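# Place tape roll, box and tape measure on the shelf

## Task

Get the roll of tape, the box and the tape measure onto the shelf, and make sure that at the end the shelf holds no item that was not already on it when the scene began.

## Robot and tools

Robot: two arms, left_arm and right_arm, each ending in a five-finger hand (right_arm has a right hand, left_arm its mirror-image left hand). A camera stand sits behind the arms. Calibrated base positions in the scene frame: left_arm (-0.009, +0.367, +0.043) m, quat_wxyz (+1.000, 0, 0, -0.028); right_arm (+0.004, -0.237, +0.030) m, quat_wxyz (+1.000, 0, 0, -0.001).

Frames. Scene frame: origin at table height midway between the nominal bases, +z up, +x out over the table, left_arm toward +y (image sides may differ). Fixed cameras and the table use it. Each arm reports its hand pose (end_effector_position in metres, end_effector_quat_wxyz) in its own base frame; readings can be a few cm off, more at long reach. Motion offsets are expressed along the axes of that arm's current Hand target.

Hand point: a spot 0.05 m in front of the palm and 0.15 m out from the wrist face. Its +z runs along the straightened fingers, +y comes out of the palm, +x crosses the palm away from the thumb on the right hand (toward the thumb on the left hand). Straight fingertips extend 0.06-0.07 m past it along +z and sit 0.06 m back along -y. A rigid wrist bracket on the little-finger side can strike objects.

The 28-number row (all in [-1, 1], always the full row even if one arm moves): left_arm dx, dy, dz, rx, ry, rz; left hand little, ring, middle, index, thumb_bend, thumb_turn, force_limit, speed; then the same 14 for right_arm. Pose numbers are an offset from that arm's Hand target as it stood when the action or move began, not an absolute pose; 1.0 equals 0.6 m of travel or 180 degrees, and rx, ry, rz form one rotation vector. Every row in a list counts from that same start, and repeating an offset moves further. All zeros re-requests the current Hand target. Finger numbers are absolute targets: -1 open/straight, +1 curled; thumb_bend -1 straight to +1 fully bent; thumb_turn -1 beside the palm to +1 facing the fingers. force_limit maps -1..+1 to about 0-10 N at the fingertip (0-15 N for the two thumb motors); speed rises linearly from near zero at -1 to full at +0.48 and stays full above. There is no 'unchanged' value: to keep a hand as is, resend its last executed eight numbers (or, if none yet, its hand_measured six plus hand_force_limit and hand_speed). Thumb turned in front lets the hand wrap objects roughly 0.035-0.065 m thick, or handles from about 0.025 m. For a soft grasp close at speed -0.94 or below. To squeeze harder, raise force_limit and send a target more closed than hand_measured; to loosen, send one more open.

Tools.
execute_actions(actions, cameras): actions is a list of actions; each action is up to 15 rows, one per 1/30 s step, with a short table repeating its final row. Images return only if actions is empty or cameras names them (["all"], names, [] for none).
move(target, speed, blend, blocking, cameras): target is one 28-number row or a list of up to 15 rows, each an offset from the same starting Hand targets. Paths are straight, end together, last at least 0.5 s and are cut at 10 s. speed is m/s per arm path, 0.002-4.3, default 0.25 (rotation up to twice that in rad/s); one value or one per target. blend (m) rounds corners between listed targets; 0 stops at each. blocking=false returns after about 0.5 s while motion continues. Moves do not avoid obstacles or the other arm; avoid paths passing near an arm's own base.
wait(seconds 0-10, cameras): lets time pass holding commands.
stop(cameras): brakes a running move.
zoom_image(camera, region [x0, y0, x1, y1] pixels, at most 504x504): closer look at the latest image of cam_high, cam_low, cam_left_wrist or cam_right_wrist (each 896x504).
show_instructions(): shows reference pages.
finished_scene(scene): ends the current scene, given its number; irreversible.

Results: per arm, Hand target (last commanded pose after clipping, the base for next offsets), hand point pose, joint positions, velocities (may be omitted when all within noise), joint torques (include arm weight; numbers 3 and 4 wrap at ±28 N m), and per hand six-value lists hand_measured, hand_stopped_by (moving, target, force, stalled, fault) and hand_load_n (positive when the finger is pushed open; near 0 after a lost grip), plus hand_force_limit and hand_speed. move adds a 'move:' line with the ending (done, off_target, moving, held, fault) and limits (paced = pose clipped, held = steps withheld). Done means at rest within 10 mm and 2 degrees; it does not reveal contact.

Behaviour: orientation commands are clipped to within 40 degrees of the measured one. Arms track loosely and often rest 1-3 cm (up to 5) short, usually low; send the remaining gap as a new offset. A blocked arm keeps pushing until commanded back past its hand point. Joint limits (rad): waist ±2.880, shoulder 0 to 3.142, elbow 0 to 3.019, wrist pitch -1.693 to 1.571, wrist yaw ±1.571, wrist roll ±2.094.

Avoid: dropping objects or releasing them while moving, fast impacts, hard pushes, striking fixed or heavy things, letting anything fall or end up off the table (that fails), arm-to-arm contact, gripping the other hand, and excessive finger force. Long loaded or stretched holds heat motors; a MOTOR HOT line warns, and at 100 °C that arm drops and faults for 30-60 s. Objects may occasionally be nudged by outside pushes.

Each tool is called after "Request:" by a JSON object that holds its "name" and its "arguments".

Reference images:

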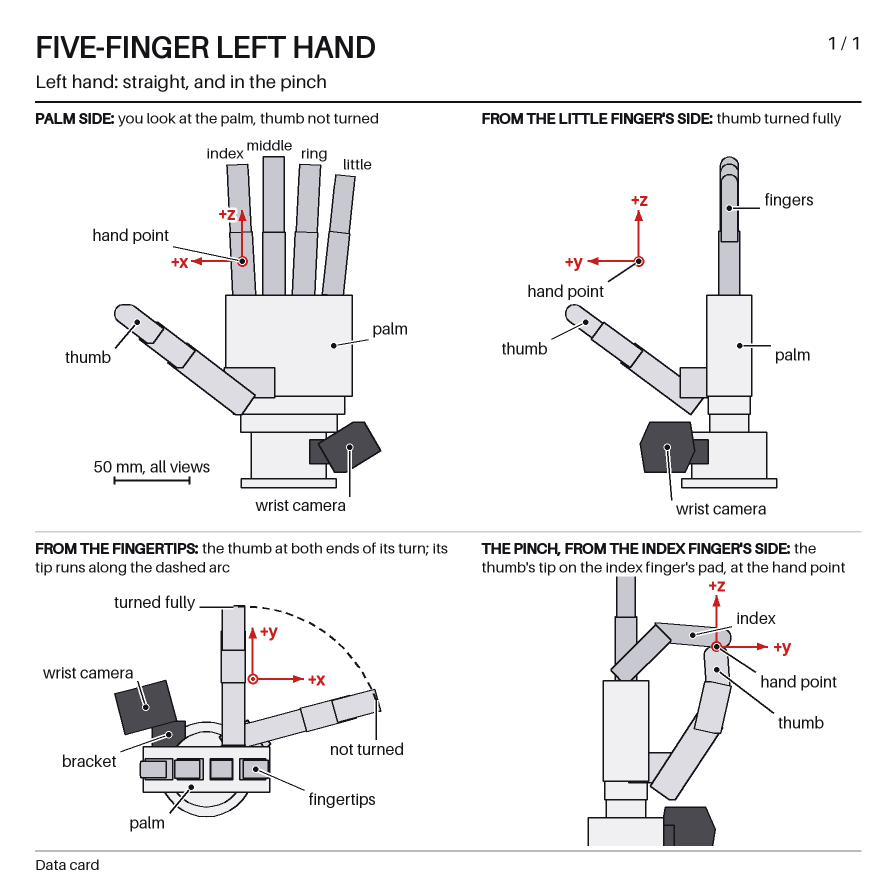

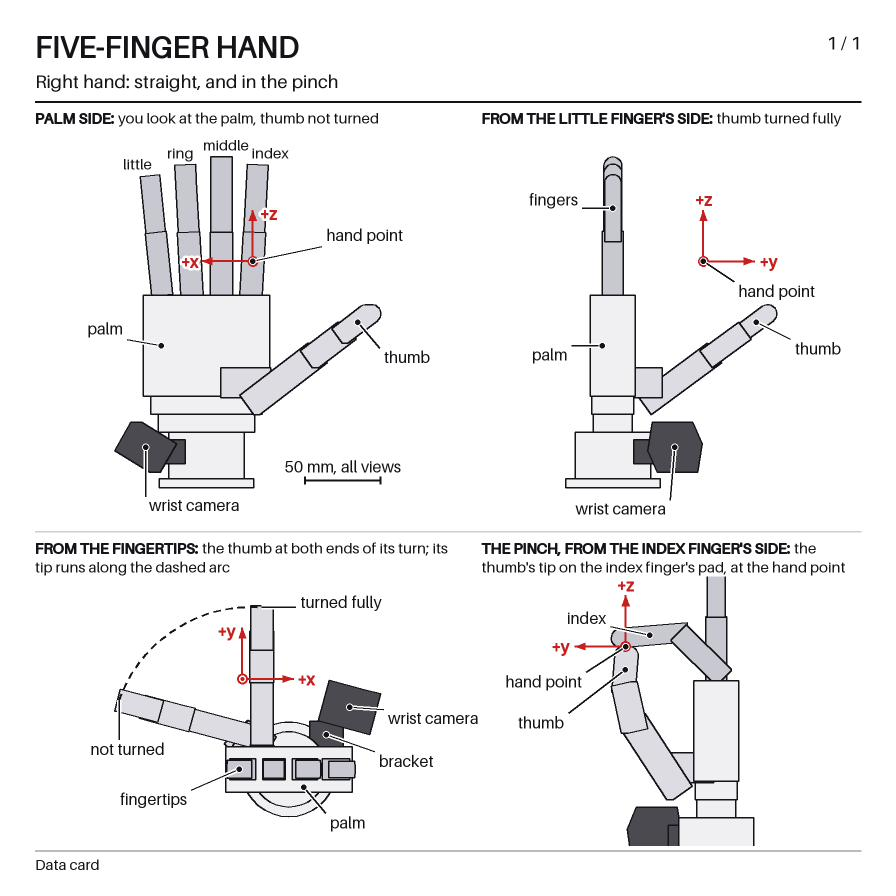

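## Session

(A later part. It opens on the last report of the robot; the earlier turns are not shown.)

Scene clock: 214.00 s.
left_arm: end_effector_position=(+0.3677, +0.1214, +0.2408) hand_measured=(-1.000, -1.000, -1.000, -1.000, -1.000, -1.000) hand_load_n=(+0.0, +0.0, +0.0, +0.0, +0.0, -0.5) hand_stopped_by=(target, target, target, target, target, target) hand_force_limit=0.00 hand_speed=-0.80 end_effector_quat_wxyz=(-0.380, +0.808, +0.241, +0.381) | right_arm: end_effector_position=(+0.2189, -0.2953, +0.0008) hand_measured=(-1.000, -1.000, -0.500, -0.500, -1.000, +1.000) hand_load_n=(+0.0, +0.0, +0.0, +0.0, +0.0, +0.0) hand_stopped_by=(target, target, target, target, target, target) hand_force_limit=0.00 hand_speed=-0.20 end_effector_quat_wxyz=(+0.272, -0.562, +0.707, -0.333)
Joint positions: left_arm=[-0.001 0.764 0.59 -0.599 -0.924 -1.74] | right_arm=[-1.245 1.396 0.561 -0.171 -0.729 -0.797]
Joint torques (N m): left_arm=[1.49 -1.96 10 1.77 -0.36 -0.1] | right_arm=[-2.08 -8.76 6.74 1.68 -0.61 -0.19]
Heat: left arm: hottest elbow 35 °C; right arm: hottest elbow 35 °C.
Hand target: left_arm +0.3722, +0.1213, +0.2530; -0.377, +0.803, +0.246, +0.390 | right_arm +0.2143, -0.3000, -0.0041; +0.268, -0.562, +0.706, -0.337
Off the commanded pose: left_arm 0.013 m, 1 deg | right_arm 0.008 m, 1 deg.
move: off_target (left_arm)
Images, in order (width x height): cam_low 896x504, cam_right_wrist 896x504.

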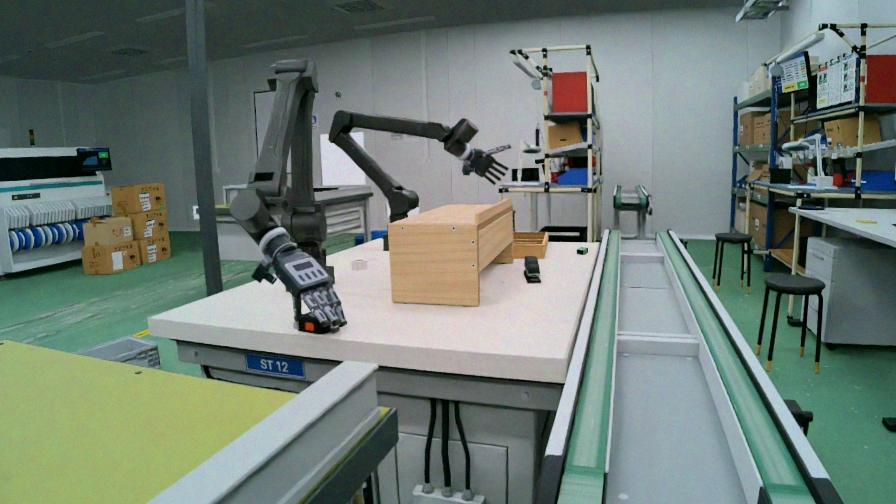

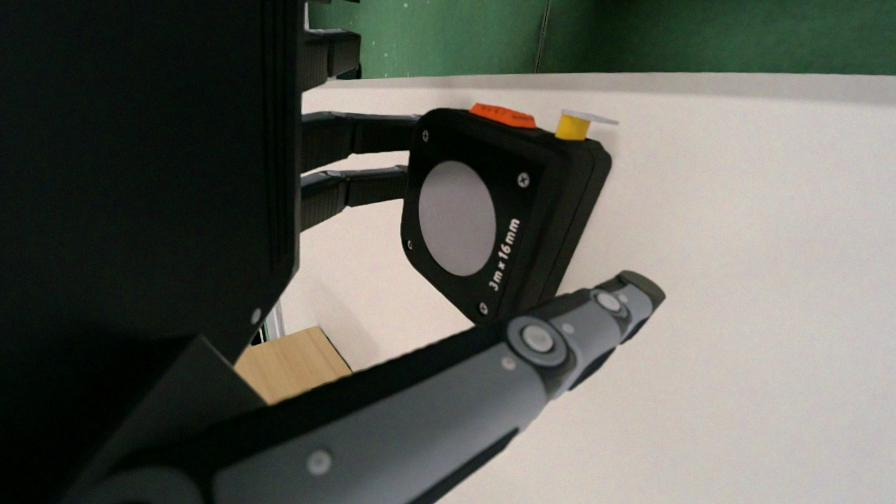

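Request:
{"name": "move", "arguments": {"target": [0,0,0,0,0,0,-1,-1,-1,-1,-1,-1,0,-0.8,0,-0.0104,0.0128,0,0,0,-1,-1,-0.5,-0.5,-1,1,0,-0.2], "speed": 0.05}}

Request:
{"name": "move", "arguments": {"target": [0,0,0,0,0,0,-1,-1,-1,-1,-1,-1,0,-0.8,0,0,0,0,0,0,-1,-1,0.3,0.3,-1,1,0,-0.85], "cameras": ["cam_low","cam_right_wrist"]}}

Scene clock: 219.53 s.
left_arm: end_effector_position=(+0.3677, +0.1214, +0.2408) hand_measured=(-1.000, -1.000, -1.000, -1.000, -1.000, -1.000) hand_load_n=(+0.0, +0.0, +0.0, +0.0, +0.0, +0.0) hand_stopped_by=(target, target, target, target, target, target) hand_force_limit=0.00 hand_speed=-0.80 end_effector_quat_wxyz=(-0.380, +0.808, +0.241, +0.381) | right_arm: end_effector_position=(+0.2190, -0.2996, -0.0022) hand_measured=(-1.000, -1.000, -0.500, -0.500, -1.000, +1.000) hand_load_n=(+0.0, +0.0, +0.0, +0.0, +0.0, +0.0) hand_stopped_by=(target, target, target, target, target, target) hand_force_limit=0.00 hand_speed=-0.20 end_effector_quat_wxyz=(+0.267, -0.563, +0.706, -0.337)
Joint positions: left_arm=[-0.001 0.764 0.59 -0.599 -0.924 -1.74] | right_arm=[-1.245 1.407 0.561 -0.149 -0.721 -0.797]
Joint torques (N m): left_arm=[1.32 -2.14 9.99 1.87 -0.37 -0.09] | right_arm=[0.09 -8.76 7.36 1.69 -0.37 0.07]
Heat: left arm: hottest elbow 35 °C; right arm: hottest elbow 34 °C.
Hand target: left_arm +0.3722, +0.1213, +0.2530; -0.377, +0.803, +0.246, +0.390 | right_arm +0.2240, -0.3023, -0.0039; +0.268, -0.562, +0.706, -0.337
Off the commanded pose: left_arm 0.013 m, 1 deg | right_arm 0.006 m, 0 deg.
move: off_target (left_arm)

Scene clock: 220.77 s.
left_arm: end_effector_position=(+0.3677, +0.1214, +0.2408) hand_measured=(-1.000, -1.000, -1.000, -1.000, -1.000, -1.000) hand_load_n=(+0.0, +0.0, +0.0, +0.0, +0.0, -0.5) hand_stopped_by=(target, target, target, target, target, target) hand_force_limit=0.00 hand_speed=-0.80 end_effector_quat_wxyz=(-0.380, +0.808, +0.241, +0.381) | right_arm: end_effector_position=(+0.2196, -0.3013, -0.0017) hand_measured=(-1.000, -1.000, -0.114, -0.102, -1.000, +1.000) hand_load_n=(-0.5, +0.0, +6.5, +9.5, +2.0, -2.5) hand_stopped_by=(target, target, force, force, target, target) hand_force_limit=0.00 hand_speed=-0.85 end_effector_quat_wxyz=(+0.266, -0.563, +0.704, -0.341)
Joint positions: left_arm=[-0.001 0.764 0.59 -0.599 -0.924 -1.74] | right_arm=[-1.245 1.408 0.561 -0.141 -0.721 -0.797]
Joint torques (N m): left_arm=[1.44 -2.26 9.98 1.85 -0.36 -0.09] | right_arm=[-0.09 -8.82 7.36 1.35 -0.33 0.08]
Heat: left arm: hottest elbow 35 °C; right arm: hottest elbow 34 °C.
Hand target: left_arm +0.3722, +0.1213, +0.2530; -0.377, +0.803, +0.246, +0.390 | right_arm +0.2240, -0.3022, -0.0040; +0.268, -0.562, +0.706, -0.337
Off the commanded pose: left_arm 0.013 m, 1 deg | right_arm 0.005 m, 1 deg.
move: off_target (left_arm)
Images, in order (width x height): cam_low 896x504, cam_right_wrist 896x504.

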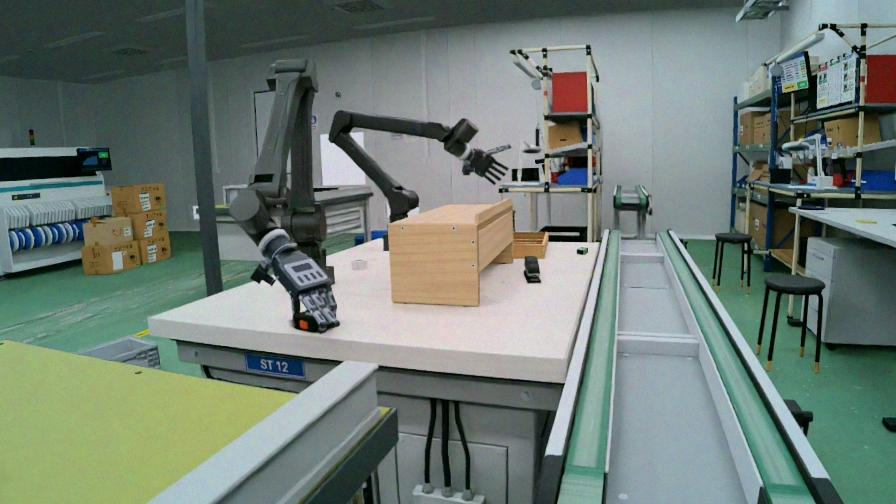

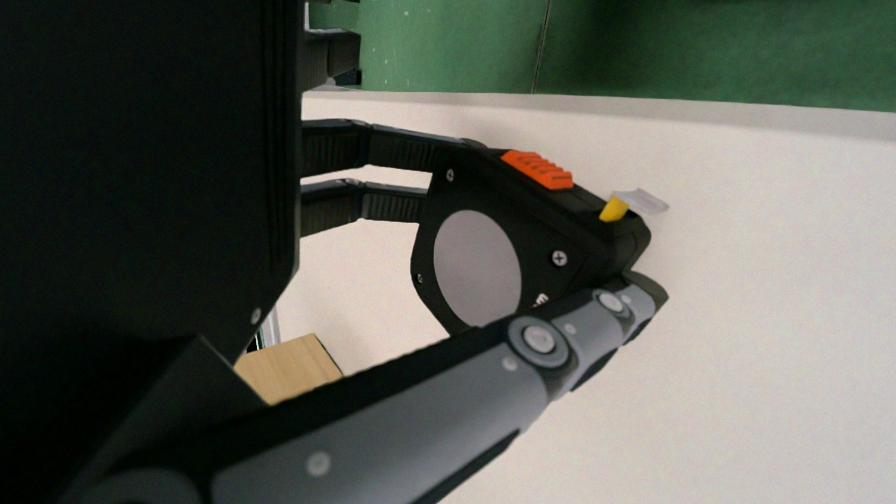

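Request:
{"name": "move", "arguments": {"target": [0,0,0,0,0,0,-1,-1,-1,-1,-1,-1,0,-0.8,0,0,0,0,0,0,-1,-1,-0.5,-0.5,-1,1,0,-0.6], "cameras": ["cam_right_wrist"]}}

Scene clock: 225.30 s.
left_arm: end_effector_position=(+0.3677, +0.1214, +0.2408) hand_measured=(-1.000, -1.000, -1.000, -1.000, -1.000, -1.000) hand_load_n=(+0.0, +0.0, +0.0, +0.0, +0.0, +0.0) hand_stopped_by=(target, target, target, target, target, target) hand_force_limit=0.00 hand_speed=-0.80 end_effector_quat_wxyz=(-0.380, +0.808, +0.241, +0.381) | right_arm: end_effector_position=(+0.2195, -0.3013, -0.0018) hand_measured=(-1.000, -1.000, -0.500, -0.500, -1.000, +1.000) hand_load_n=(+0.0, +0.0, +0.0, +0.0, +0.0, +0.0) hand_stopped_by=(target, target, target, target, target, target) hand_force_limit=0.00 hand_speed=-0.60 end_effector_quat_wxyz=(+0.266, -0.563, +0.705, -0.340)
Joint positions: left_arm=[-0.001 0.764 0.59 -0.599 -0.924 -1.74] | right_arm=[-1.245 1.408 0.561 -0.141 -0.72 -0.797]
Joint torques (N m): left_arm=[1.38 -2.2 10.03 1.84 -0.36 -0.11] | right_arm=[-0.03 -8.76 7.38 1.36 -0.37 0.06]
Heat: left arm: hottest elbow 35 °C; right arm: hottest elbow 34 °C.
Hand target: left_arm +0.3722, +0.1213, +0.2530; -0.377, +0.803, +0.246, +0.390 | right_arm +0.2239, -0.3023, -0.0041; +0.268, -0.562, +0.706, -0.337
Off the commanded pose: left_arm 0.013 m, 1 deg | right_arm 0.005 m, 1 deg.
move: off_target (left_arm)
Images, in order (width x height): cam_right_wrist 896x504.

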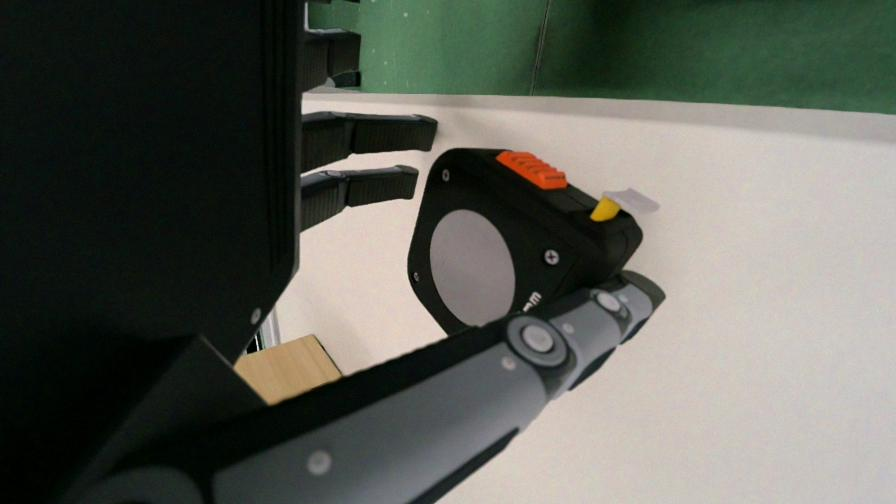

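Request:
{"name": "move", "arguments": {"target": [0,0,0,0,0,0,-1,-1,-1,-1,-1,-1,0,-0.8,-0.0165,0.011,-0.0137,0,0,0,-1,-1,-0.5,-0.5,-1,1,0,-0.6], "speed": 0.05, "cameras": ["cam_right_wrist"]}}

Scene clock: 235.13 s.
left_arm: end_effector_position=(+0.3677, +0.1214, +0.2408) hand_measured=(-1.000, -1.000, -1.000, -1.000, -1.000, -1.000) hand_load_n=(+0.0, +0.0, +0.0, +0.0, +0.0, +0.0) hand_stopped_by=(target, target, target, target, target, target) hand_force_limit=0.00 hand_speed=-0.80 end_effector_quat_wxyz=(-0.380, +0.808, +0.241, +0.381) | right_arm: end_effector_position=(+0.2175, -0.2939, -0.0043) hand_measured=(-1.000, -1.000, -0.500, -0.500, -1.000, +1.000) hand_load_n=(+0.0, +0.0, +0.5, +0.0, +0.0, +0.0) hand_stopped_by=(target, target, target, target, target, target) hand_force_limit=0.00 hand_speed=-0.60 end_effector_quat_wxyz=(+0.268, -0.562, +0.706, -0.337)
Joint positions: left_arm=[-0.001 0.764 0.59 -0.599 -0.924 -1.74] | right_arm=[-1.245 1.4 0.544 -0.141 -0.723 -0.797]
Joint torques (N m): left_arm=[1.32 -2.14 9.96 1.81 -0.36 -0.11] | right_arm=[-0.91 -10.99 6.06 0.99 -0.52 -0.06]
Heat: left arm: hottest elbow 35 °C; right arm: hottest elbow 33 °C.
Hand target: left_arm +0.3722, +0.1213, +0.2530; -0.377, +0.803, +0.246, +0.390 | right_arm +0.2159, -0.2903, -0.0039; +0.268, -0.562, +0.706, -0.337
Off the commanded pose: left_arm 0.013 m, 1 deg | right_arm 0.004 m, 0 deg.
move: off_target (left_arm)
Images, in order (width x height): cam_right_wrist 896x504.

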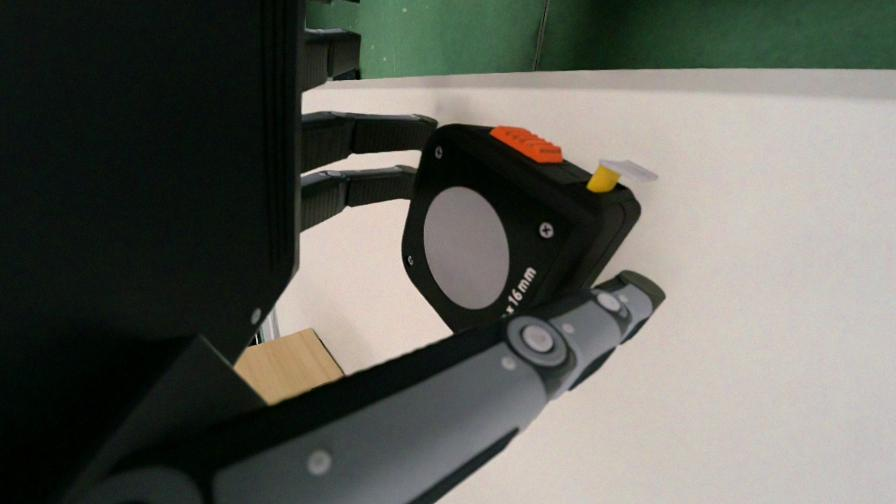

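Request:
{"name": "move", "arguments": {"target": [0,0,0,0,0,0,-1,-1,-1,-1,-1,-1,0,-0.8,0,0,0,0,0,0,-1,-1,0.3,0.3,-1,1,0,-0.9], "cameras": ["cam_right_wrist"]}}

Scene clock: 239.30 s.
left_arm: end_effector_position=(+0.3677, +0.1214, +0.2408) hand_measured=(-1.000, -1.000, -1.000, -1.000, -1.000, -1.000) hand_load_n=(+0.0, +0.0, +0.0, +0.0, +0.0, -0.5) hand_stopped_by=(target, target, target, target, target, target) hand_force_limit=0.00 hand_speed=-0.80 end_effector_quat_wxyz=(-0.380, +0.808, +0.241, +0.381) | right_arm: end_effector_position=(+0.2184, -0.2936, -0.0021) hand_measured=(-1.000, -1.000, -0.120, -0.112, -1.000, +1.000) hand_load_n=(+0.0, +0.0, +5.0, +6.5, +1.0, -1.5) hand_stopped_by=(target, target, force, force, target, target) hand_force_limit=0.00 hand_speed=-0.90 end_effector_quat_wxyz=(+0.270, -0.563, +0.704, -0.339)
Joint positions: left_arm=[-0.001 0.764 0.59 -0.599 -0.924 -1.74] | right_arm=[-1.245 1.394 0.543 -0.141 -0.729 -0.797]
Joint torques (N m): left_arm=[1.38 -2.08 9.96 1.89 -0.36 -0.1] | right_arm=[-0.79 -10.23 6.12 0.94 -0.24 -0.05]
Heat: left arm: hottest elbow 35 °C; right arm: hottest elbow 32 °C.
Hand target: left_arm +0.3722, +0.1213, +0.2530; -0.377, +0.803, +0.246, +0.390 | right_arm +0.2159, -0.2903, -0.0040; +0.268, -0.562, +0.706, -0.337
Off the commanded pose: left_arm 0.013 m, 1 deg | right_arm 0.005 m, 0 deg.
move: off_target (left_arm)
Images, in order (width x height): cam_right_wrist 896x504.

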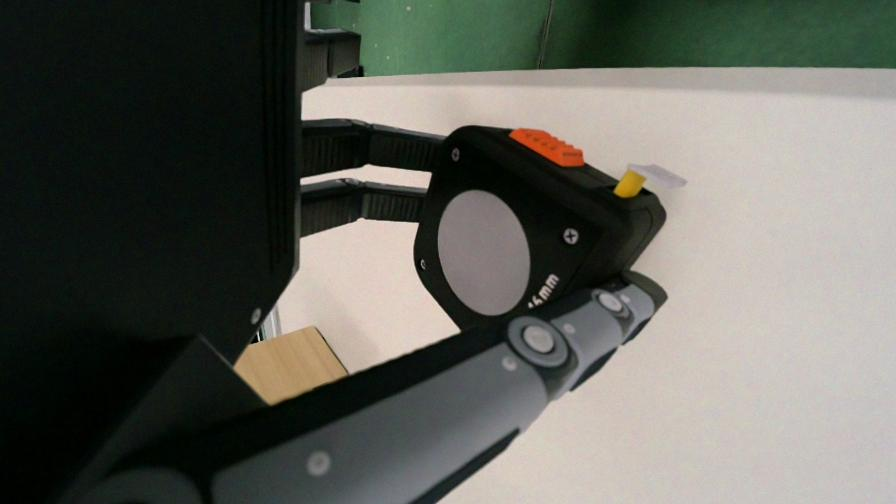

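Request:
{"name": "move", "arguments": {"target": [0,0,0,0,0,0,-1,-1,-1,-1,-1,-1,0,-0.8,0,-0.0648,-0.0524,0,0,0,-1,-1,0.3,0.3,-1,1,0,-0.9], "speed": 0.08, "cameras": ["cam_low","cam_right_wrist"]}}

Scene clock: 245.33 s.
left_arm: end_effector_position=(+0.3677, +0.1214, +0.2408) hand_measured=(-1.000, -1.000, -1.000, -1.000, -1.000, -1.000) hand_load_n=(+0.0, -0.5, +0.0, +0.0, +0.0, +0.0) hand_stopped_by=(target, target, target, target, target, target) hand_force_limit=0.00 hand_speed=-0.80 end_effector_quat_wxyz=(-0.380, +0.808, +0.241, +0.381) | right_arm: end_effector_position=(+0.2082, -0.2662, +0.0222) hand_measured=(-1.000, -1.000, -0.120, -0.112, -1.000, +1.000) hand_load_n=(+0.0, -0.5, +5.0, +6.5, +1.0, -1.5) hand_stopped_by=(target, target, force, force, target, target) hand_force_limit=0.00 hand_speed=-0.90 end_effector_quat_wxyz=(+0.278, -0.557, +0.718, -0.310)
Joint positions: left_arm=[-0.001 0.764 0.59 -0.599 -0.924 -1.74] | right_arm=[-1.245 1.274 0.543 -0.329 -0.724 -0.797]
Joint torques (N m): left_arm=[1.67 -2.14 9.94 1.84 -0.35 -0.11] | right_arm=[-0.73 -10.58 10.82 0.68 -0.51 -0.04]
Heat: left arm: hottest elbow 35 °C; right arm: hottest elbow 32 °C.
Hand target: left_arm +0.3722, +0.1213, +0.2530; -0.377, +0.803, +0.246, +0.390 | right_arm +0.2160, -0.2904, +0.0461; +0.268, -0.562, +0.706, -0.337
Off the commanded pose: left_arm 0.013 m, 1 deg | right_arm 0.035 m, 4 deg.
move: off_target (left_arm, right_arm)
Images, in order (width x height): cam_low 896x504, cam_right_wrist 896x504.

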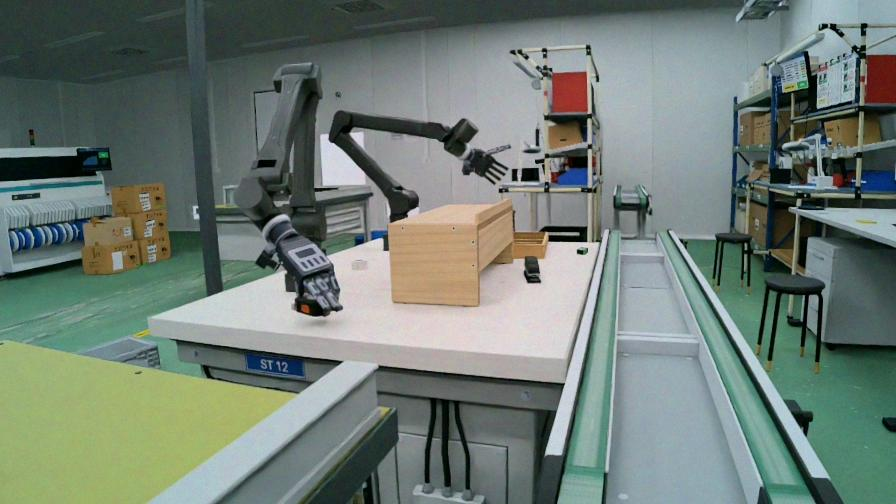

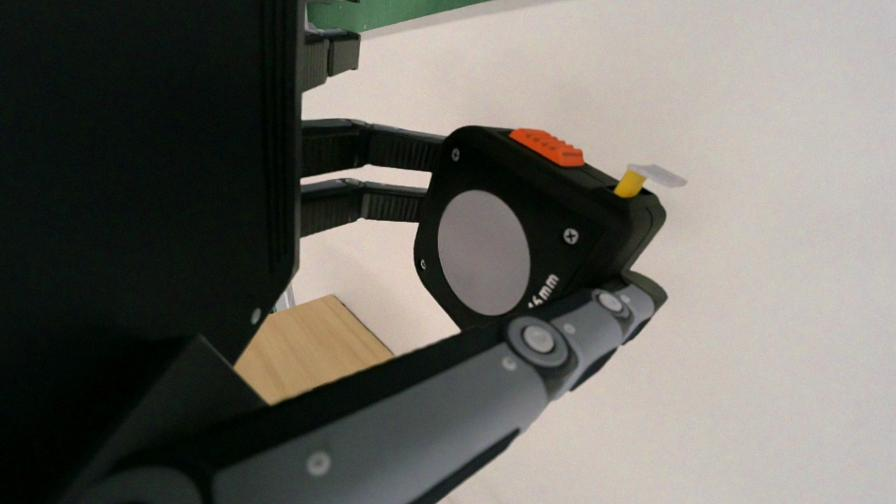

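Request:
{"name": "move", "arguments": {"target": [[0,0,0,0,0,0,-1,-1,-1,-1,-1,-1,0,-0.8,0,-0.3043,-0.2464,0,0,0,-1,-1,0.3,0.3,-1,1,0,-0.9],[0,0,0,0,0,0,-1,-1,-1,-1,-1,-1,0,-0.8,-0.598,-0.4055,-0.1452,0,-0.0561,-0.0454,-1,-1,0.3,0.3,-1,1,0,-0.9]], "speed": 0.15, "blend": [0.04,0], "cameras": ["cam_low","cam_right_wrist","cam_high"]}}

Scene clock: 256.10 s.
left_arm: end_effector_position=(+0.3677, +0.1214, +0.2408) hand_measured=(-1.000, -1.000, -1.000, -1.000, -1.000, -1.000) hand_load_n=(+0.0, +0.0, +0.0, +0.0, +0.0, -0.5) hand_stopped_by=(target, target, target, target, target, target) hand_force_limit=0.00 hand_speed=-0.80 end_effector_quat_wxyz=(-0.380, +0.808, +0.241, +0.381) | right_arm: end_effector_position=(+0.3620, +0.0333, +0.2585) hand_measured=(-1.000, -1.000, -0.120, -0.112, -1.000, +1.000) hand_load_n=(+0.0, +0.0, +5.0, +6.5, +1.0, -1.5) hand_stopped_by=(target, target, force, force, target, target) hand_force_limit=0.00 hand_speed=-0.90 end_effector_quat_wxyz=(-0.278, +0.651, -0.646, +0.286)
Joint positions: left_arm=[-0.001 0.764 0.59 -0.599 -0.924 -1.74] | right_arm=[0.019 0.859 0.923 -0.815 0.022 0.003]
Joint torques (N m): left_arm=[1.44 -2.37 9.95 1.88 -0.37 -0.11] | right_arm=[0.38 -4.78 13.59 2.36 0.14 0.12]
Heat: left arm: hottest elbow 36 °C; right arm: hottest elbow 33 °C.
Hand target: left_arm +0.3722, +0.1213, +0.2530; -0.377, +0.803, +0.246, +0.390 | right_arm +0.3797, +0.0400, +0.2904; -0.305, +0.638, -0.638, +0.304
Off the commanded pose: left_arm 0.013 m, 1 deg | right_arm 0.037 m, 4 deg.
move: off_target (left_arm, right_arm)
Images, in order (width x height): cam_high 896x504, cam_low 896x504, cam_right_wrist 896x504.

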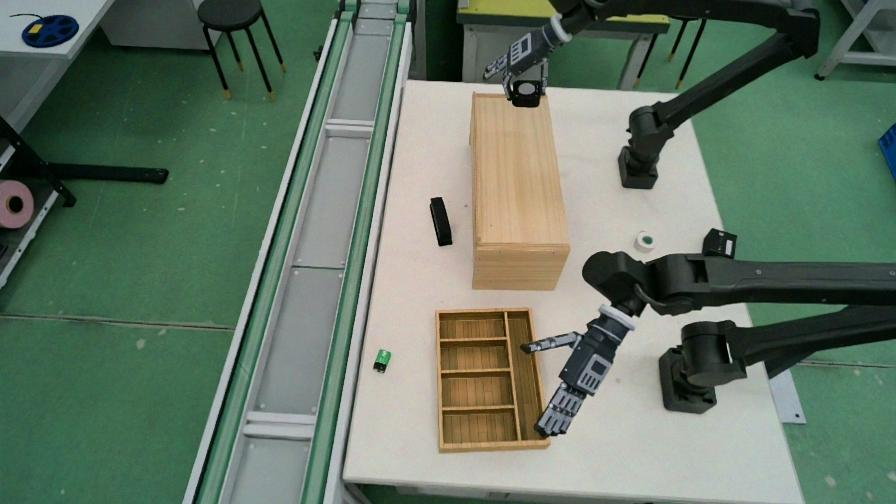

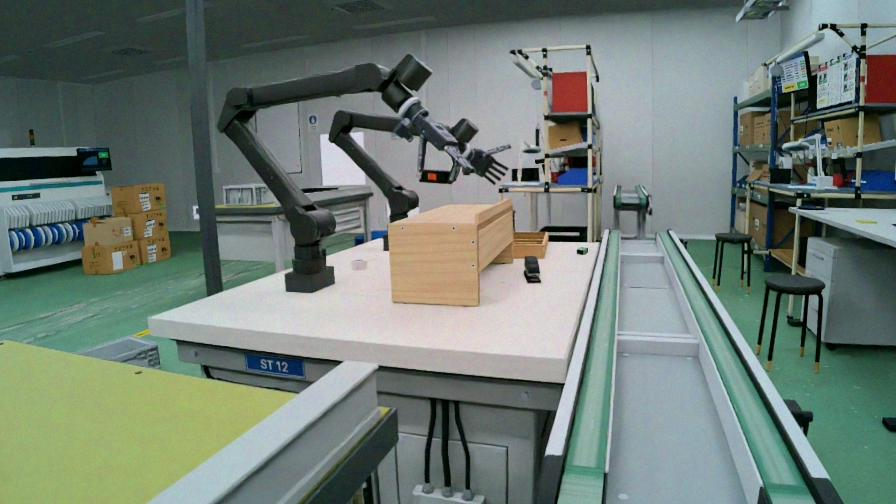

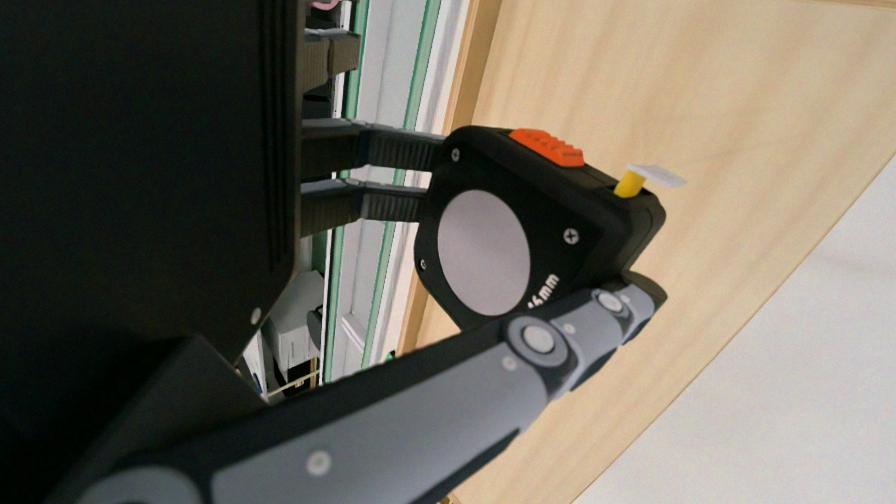

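Request:
{"name": "move", "arguments": {"target": [0,0,0,0,0,0,-1,-1,-1,-1,-1,-1,0,-0.8,0,0.1101,0.0891,0,0,0,-1,-1,0.3,0.3,-1,1,0,-0.9], "speed": 0.1, "cameras": ["cam_low","cam_right_wrist","cam_high"]}}

Request:
{"name": "zoom_image", "arguments": {"camera": "cam_low", "region": [340, 110, 560, 310]}}

Scene clock: 266.27 s.
left_arm: end_effector_position=(+0.3677, +0.1214, +0.2408) hand_measured=(-1.000, -1.000, -1.000, -1.000, -1.000, -1.000) hand_load_n=(-0.5, +0.0, +0.0, +0.0, +0.0, -0.5) hand_stopped_by=(target, target, target, target, target, target) hand_force_limit=0.00 hand_speed=-0.80 end_effector_quat_wxyz=(-0.380, +0.808, +0.241, +0.381) | right_arm: end_effector_position=(+0.3720, +0.0337, +0.1991) hand_measured=(-1.000, -1.000, -0.120, -0.112, -1.000, +1.000) hand_load_n=(+0.0, +0.0, +5.0, +6.5, +1.0, -1.5) hand_stopped_by=(target, target, force, force, target, target) hand_force_limit=0.00 hand_speed=-0.90 end_effector_quat_wxyz=(-0.293, +0.644, -0.640, +0.301)
Joint positions: left_arm=[-0.001 0.764 0.59 -0.599 -0.924 -1.74] | right_arm=[0.021 0.863 0.749 -0.591 0.024 0.004]
Joint torques (N m): left_arm=[1.44 -2.02 9.94 1.8 -0.36 -0.1] | right_arm=[0.38 -4.6 10.35 2.43 0.14 0.12]
Heat: left arm: hottest elbow 36 °C; right arm: hottest elbow 36 °C.
Hand target: left_arm +0.3722, +0.1213, +0.2530; -0.377, +0.803, +0.246, +0.390 | right_arm +0.3796, +0.0401, +0.2053; -0.305, +0.638, -0.638, +0.304
Off the commanded pose: left_arm 0.013 m, 1 deg | right_arm 0.012 m, 2 deg.
move: off_target (left_arm, right_arm)
Images, in order (width x height): cam_high 896x504, cam_low 896x504, cam_right_wrist 896x504.

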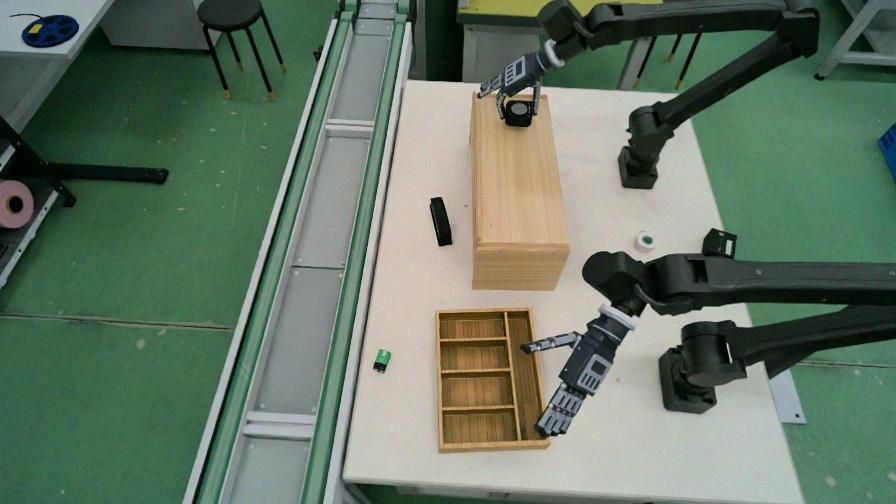

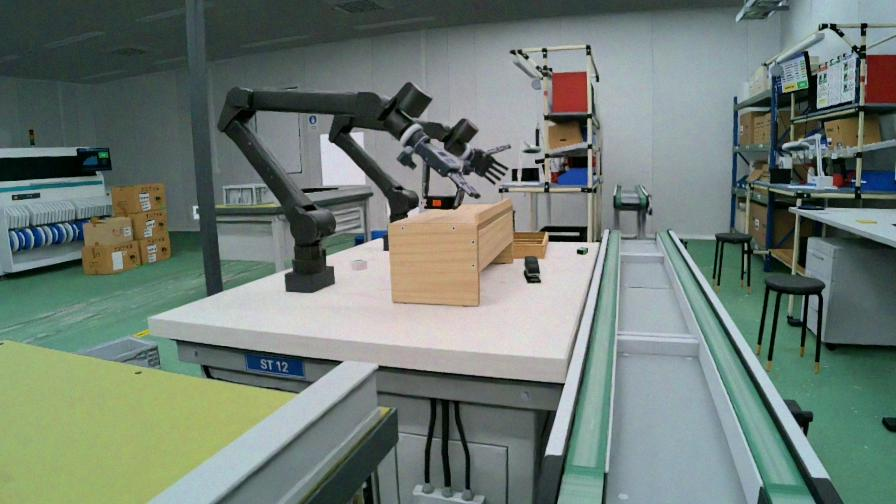

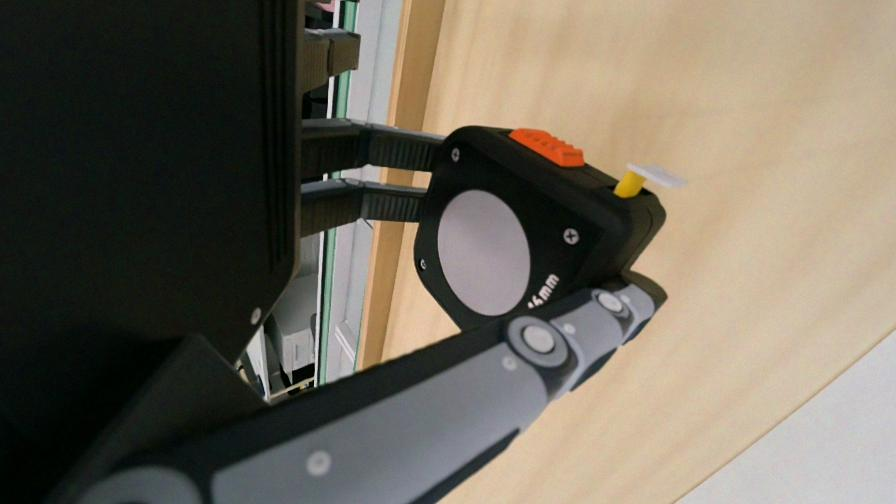

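Scaled by 2.291.

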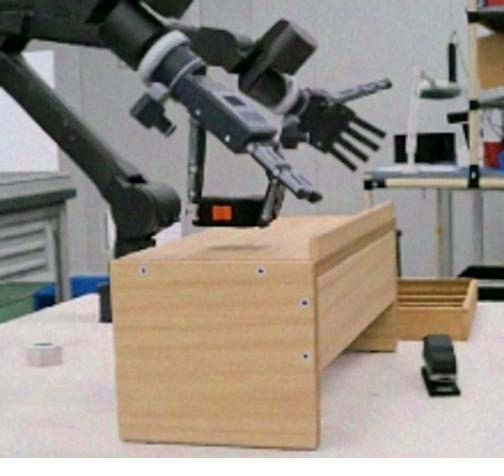

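Request:
{"name": "move", "arguments": {"target": [0,0,0,0,0,0,-1,-1,-1,-1,-1,-1,0,-0.8,0,0.0155,0.0126,0,0,0,-1,-1,0.3,0.3,-1,1,0,-0.9], "speed": 0.03, "cameras": ["cam_low","cam_right_wrist"]}}

Request:
{"name": "zoom_image", "arguments": {"camera": "cam_low", "region": [380, 160, 500, 260]}}

Scene clock: 275.47 s.
left_arm: end_effector_position=(+0.3677, +0.1214, +0.2408) hand_measured=(-1.000, -1.000, -1.000, -1.000, -1.000, -1.000) hand_load_n=(+0.0, +0.0, +0.0, +0.0, +0.0, +0.0) hand_stopped_by=(target, target, target, target, target, target) hand_force_limit=0.00 hand_speed=-0.80 end_effector_quat_wxyz=(-0.380, +0.808, +0.241, +0.381) | right_arm: end_effector_position=(+0.3724, +0.0337, +0.1881) hand_measured=(-1.000, -1.000, -0.120, -0.112, -1.000, +1.000) hand_load_n=(+0.0, +0.0, +5.0, +6.5, +1.5, -1.5) hand_stopped_by=(target, target, force, force, target, target) hand_force_limit=0.00 hand_speed=-0.90 end_effector_quat_wxyz=(-0.293, +0.643, -0.640, +0.302)
Joint positions: left_arm=[-0.001 0.764 0.59 -0.599 -0.924 -1.74] | right_arm=[0.021 0.867 0.721 -0.557 0.024 0.004]
Joint torques (N m): left_arm=[1.44 -2.2 9.94 1.84 -0.36 -0.1] | right_arm=[0.38 -4.48 10.21 2.5 0.15 0.12]
Heat: left arm: hottest elbow 36 °C; right arm: hottest elbow 37 °C.
Hand target: left_arm +0.3722, +0.1213, +0.2530; -0.377, +0.803, +0.246, +0.390 | right_arm +0.3797, +0.0400, +0.1933; -0.305, +0.638, -0.638, +0.304
Off the commanded pose: left_arm 0.013 m, 1 deg | right_arm 0.011 m, 1 deg.
move: off_target (left_arm, right_arm)
Images, in order (width x height): cam_low 896x504, cam_right_wrist 896x504.

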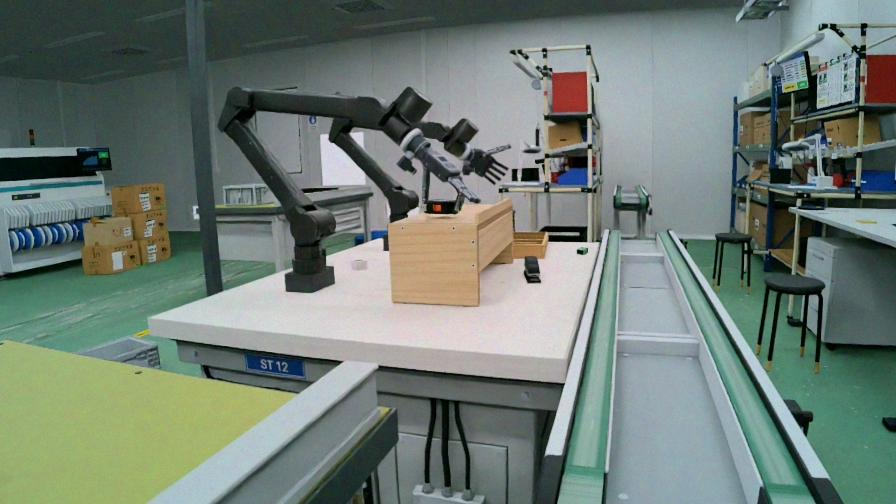

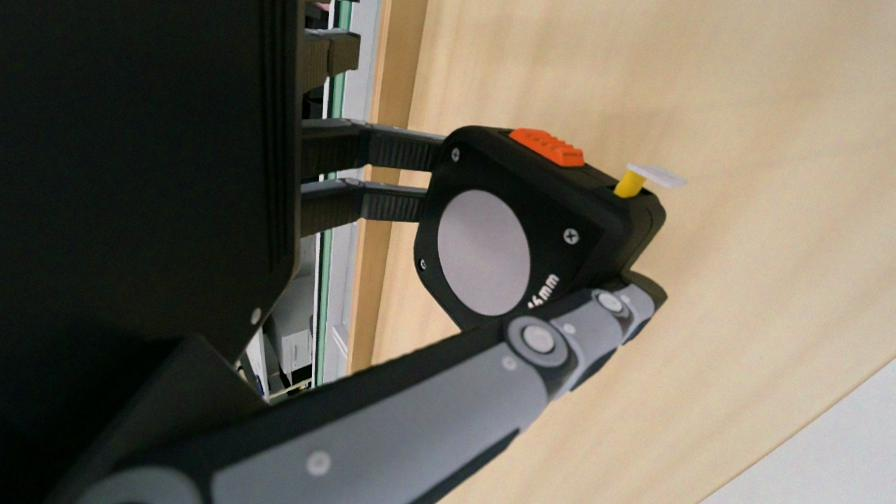

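Scaled by 4.200.

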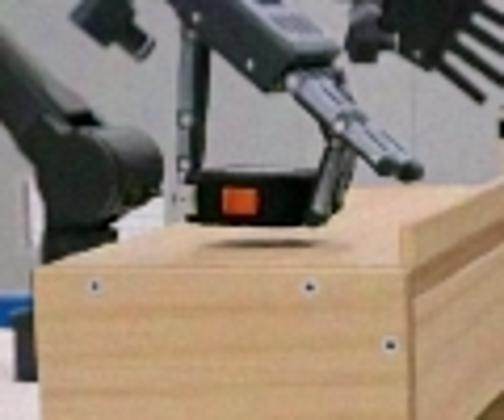

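Request:
{"name": "move", "arguments": {"target": [0,0,0,0,0,0,-1,-1,-1,-1,-1,-1,0,-0.8,0,0.0130,0.0105,0,0,0,-1,-1,0.3,0.3,-1,1,0,-0.9], "speed": 0.03, "cameras": ["cam_low","cam_right_wrist"]}}

Request:
{"name": "zoom_image", "arguments": {"camera": "cam_low", "region": [380, 160, 500, 260]}}

Scene clock: 278.40 s.
left_arm: end_effector_position=(+0.3677, +0.1214, +0.2408) hand_measured=(-1.000, -1.000, -1.000, -1.000, -1.000, -1.000) hand_load_n=(+0.0, +0.0, +0.0, +0.0, -0.5, +0.0) hand_stopped_by=(target, target, target, target, target, target) hand_force_limit=0.00 hand_speed=-0.80 end_effector_quat_wxyz=(-0.380, +0.808, +0.241, +0.381) | right_arm: end_effector_position=(+0.3724, +0.0337, +0.1784) hand_measured=(-1.000, -1.000, -0.120, -0.112, -1.000, +1.000) hand_load_n=(+0.0, +0.0, +5.0, +6.5, +1.0, -1.5) hand_stopped_by=(target, target, force, force, target, target) hand_force_limit=0.00 hand_speed=-0.90 end_effector_quat_wxyz=(-0.294, +0.643, -0.640, +0.302)
Joint positions: left_arm=[-0.001 0.764 0.59 -0.599 -0.924 -1.74] | right_arm=[0.021 0.872 0.698 -0.527 0.024 0.004]
Joint torques (N m): left_arm=[1.26 -2.14 9.96 1.85 -0.36 -0.09] | right_arm=[0.44 -4.6 10.09 2.47 0.13 0.11]
Heat: left arm: hottest elbow 36 °C; right arm: hottest elbow 37 °C.
Hand target: left_arm +0.3722, +0.1213, +0.2530; -0.377, +0.803, +0.246, +0.390 | right_arm +0.3797, +0.0400, +0.1832; -0.305, +0.638, -0.638, +0.304
Off the commanded pose: left_arm 0.013 m, 1 deg | right_arm 0.011 m, 1 deg.
move: off_target (left_arm, right_arm)
Images, in order (width x height): cam_low 896x504, cam_right_wrist 896x504.

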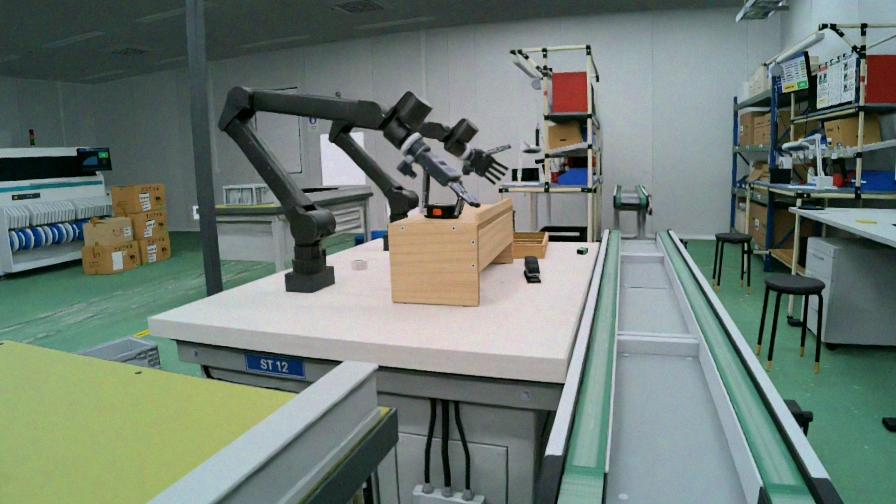

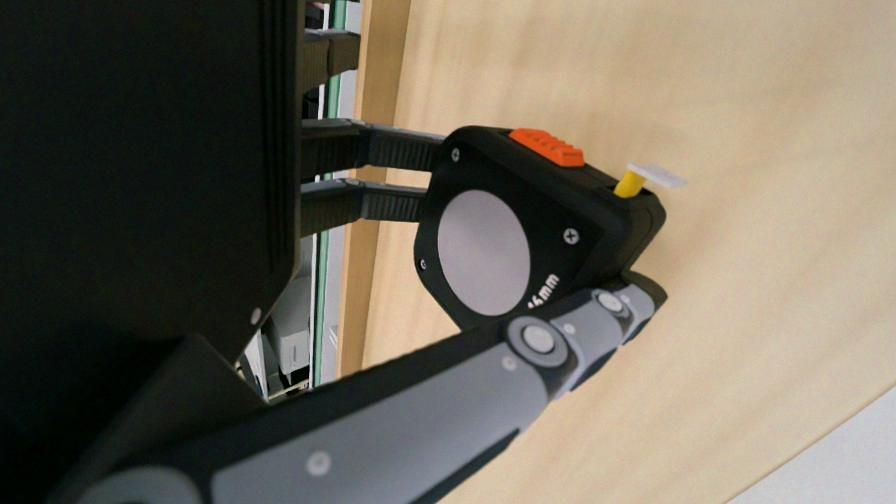

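Scaled by 4.200.

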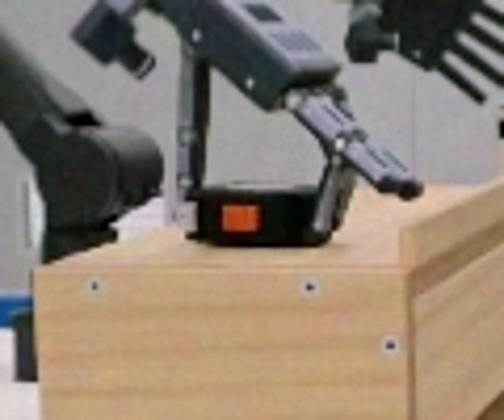

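Request:
{"name": "move", "arguments": {"target": [0,0,0,0,0,0,-1,-1,-1,-1,-1,-1,0,-0.8,0,0.0065,0.0052,0,0,0,-1,-1,0.3,0.3,-1,1,0,-0.9], "speed": 0.03, "cameras": ["cam_low"]}}

Request:
{"name": "zoom_image", "arguments": {"camera": "cam_low", "region": [380, 160, 500, 260]}}

Scene clock: 281.47 s.
left_arm: end_effector_position=(+0.3677, +0.1214, +0.2408) hand_measured=(-1.000, -1.000, -1.000, -1.000, -1.000, -1.000) hand_load_n=(+0.0, +0.0, -0.5, +0.0, +0.0, +0.0) hand_stopped_by=(target, target, target, target, target, target) hand_force_limit=0.00 hand_speed=-0.80 end_effector_quat_wxyz=(-0.380, +0.808, +0.241, +0.381) | right_arm: end_effector_position=(+0.3743, +0.0338, +0.1776) hand_measured=(-1.000, -1.000, -0.120, -0.112, -1.000, +1.000) hand_load_n=(+0.0, +0.0, +5.0, +6.5, +1.5, -1.5) hand_stopped_by=(target, target, force, force, target, target) hand_force_limit=0.00 hand_speed=-0.90 end_effector_quat_wxyz=(-0.297, +0.641, -0.639, +0.305)
Joint positions: left_arm=[-0.001 0.764 0.59 -0.599 -0.924 -1.74] | right_arm=[0.021 0.872 0.691 -0.51 0.024 0.006]
Joint torques (N m): left_arm=[1.49 -2.14 9.98 1.87 -0.37 -0.11] | right_arm=[0.38 -4.31 9.81 2.3 0.15 0.11]
Heat: left arm: hottest elbow 36 °C; right arm: hottest elbow 37 °C.
Hand target: left_arm +0.3722, +0.1213, +0.2530; -0.377, +0.803, +0.246, +0.390 | right_arm +0.3796, +0.0400, +0.1782; -0.305, +0.638, -0.638, +0.304
Off the commanded pose: left_arm 0.013 m, 1 deg | right_arm 0.008 m, 1 deg.
move: off_target (left_arm)
Images, in order (width x height): cam_low 896x504.

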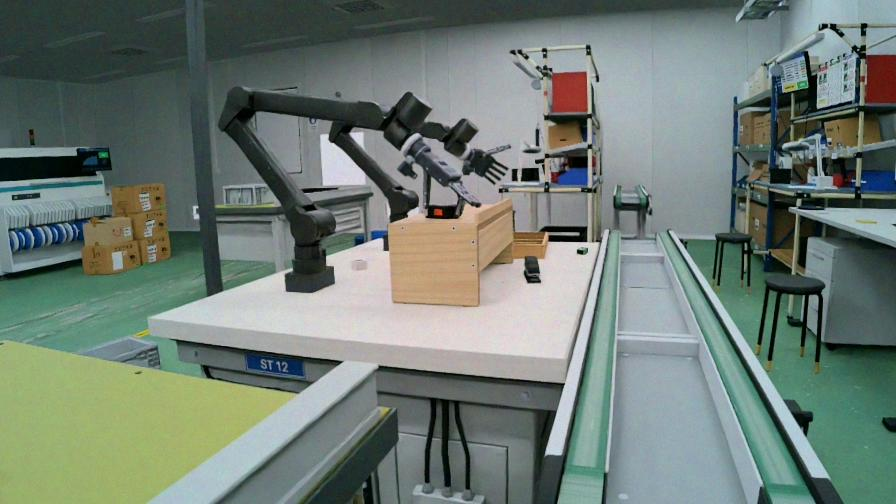

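Scaled by 4.200.

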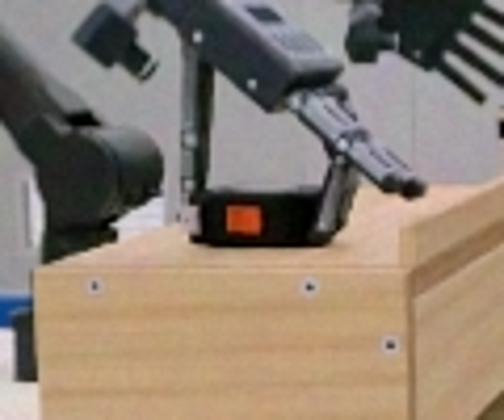

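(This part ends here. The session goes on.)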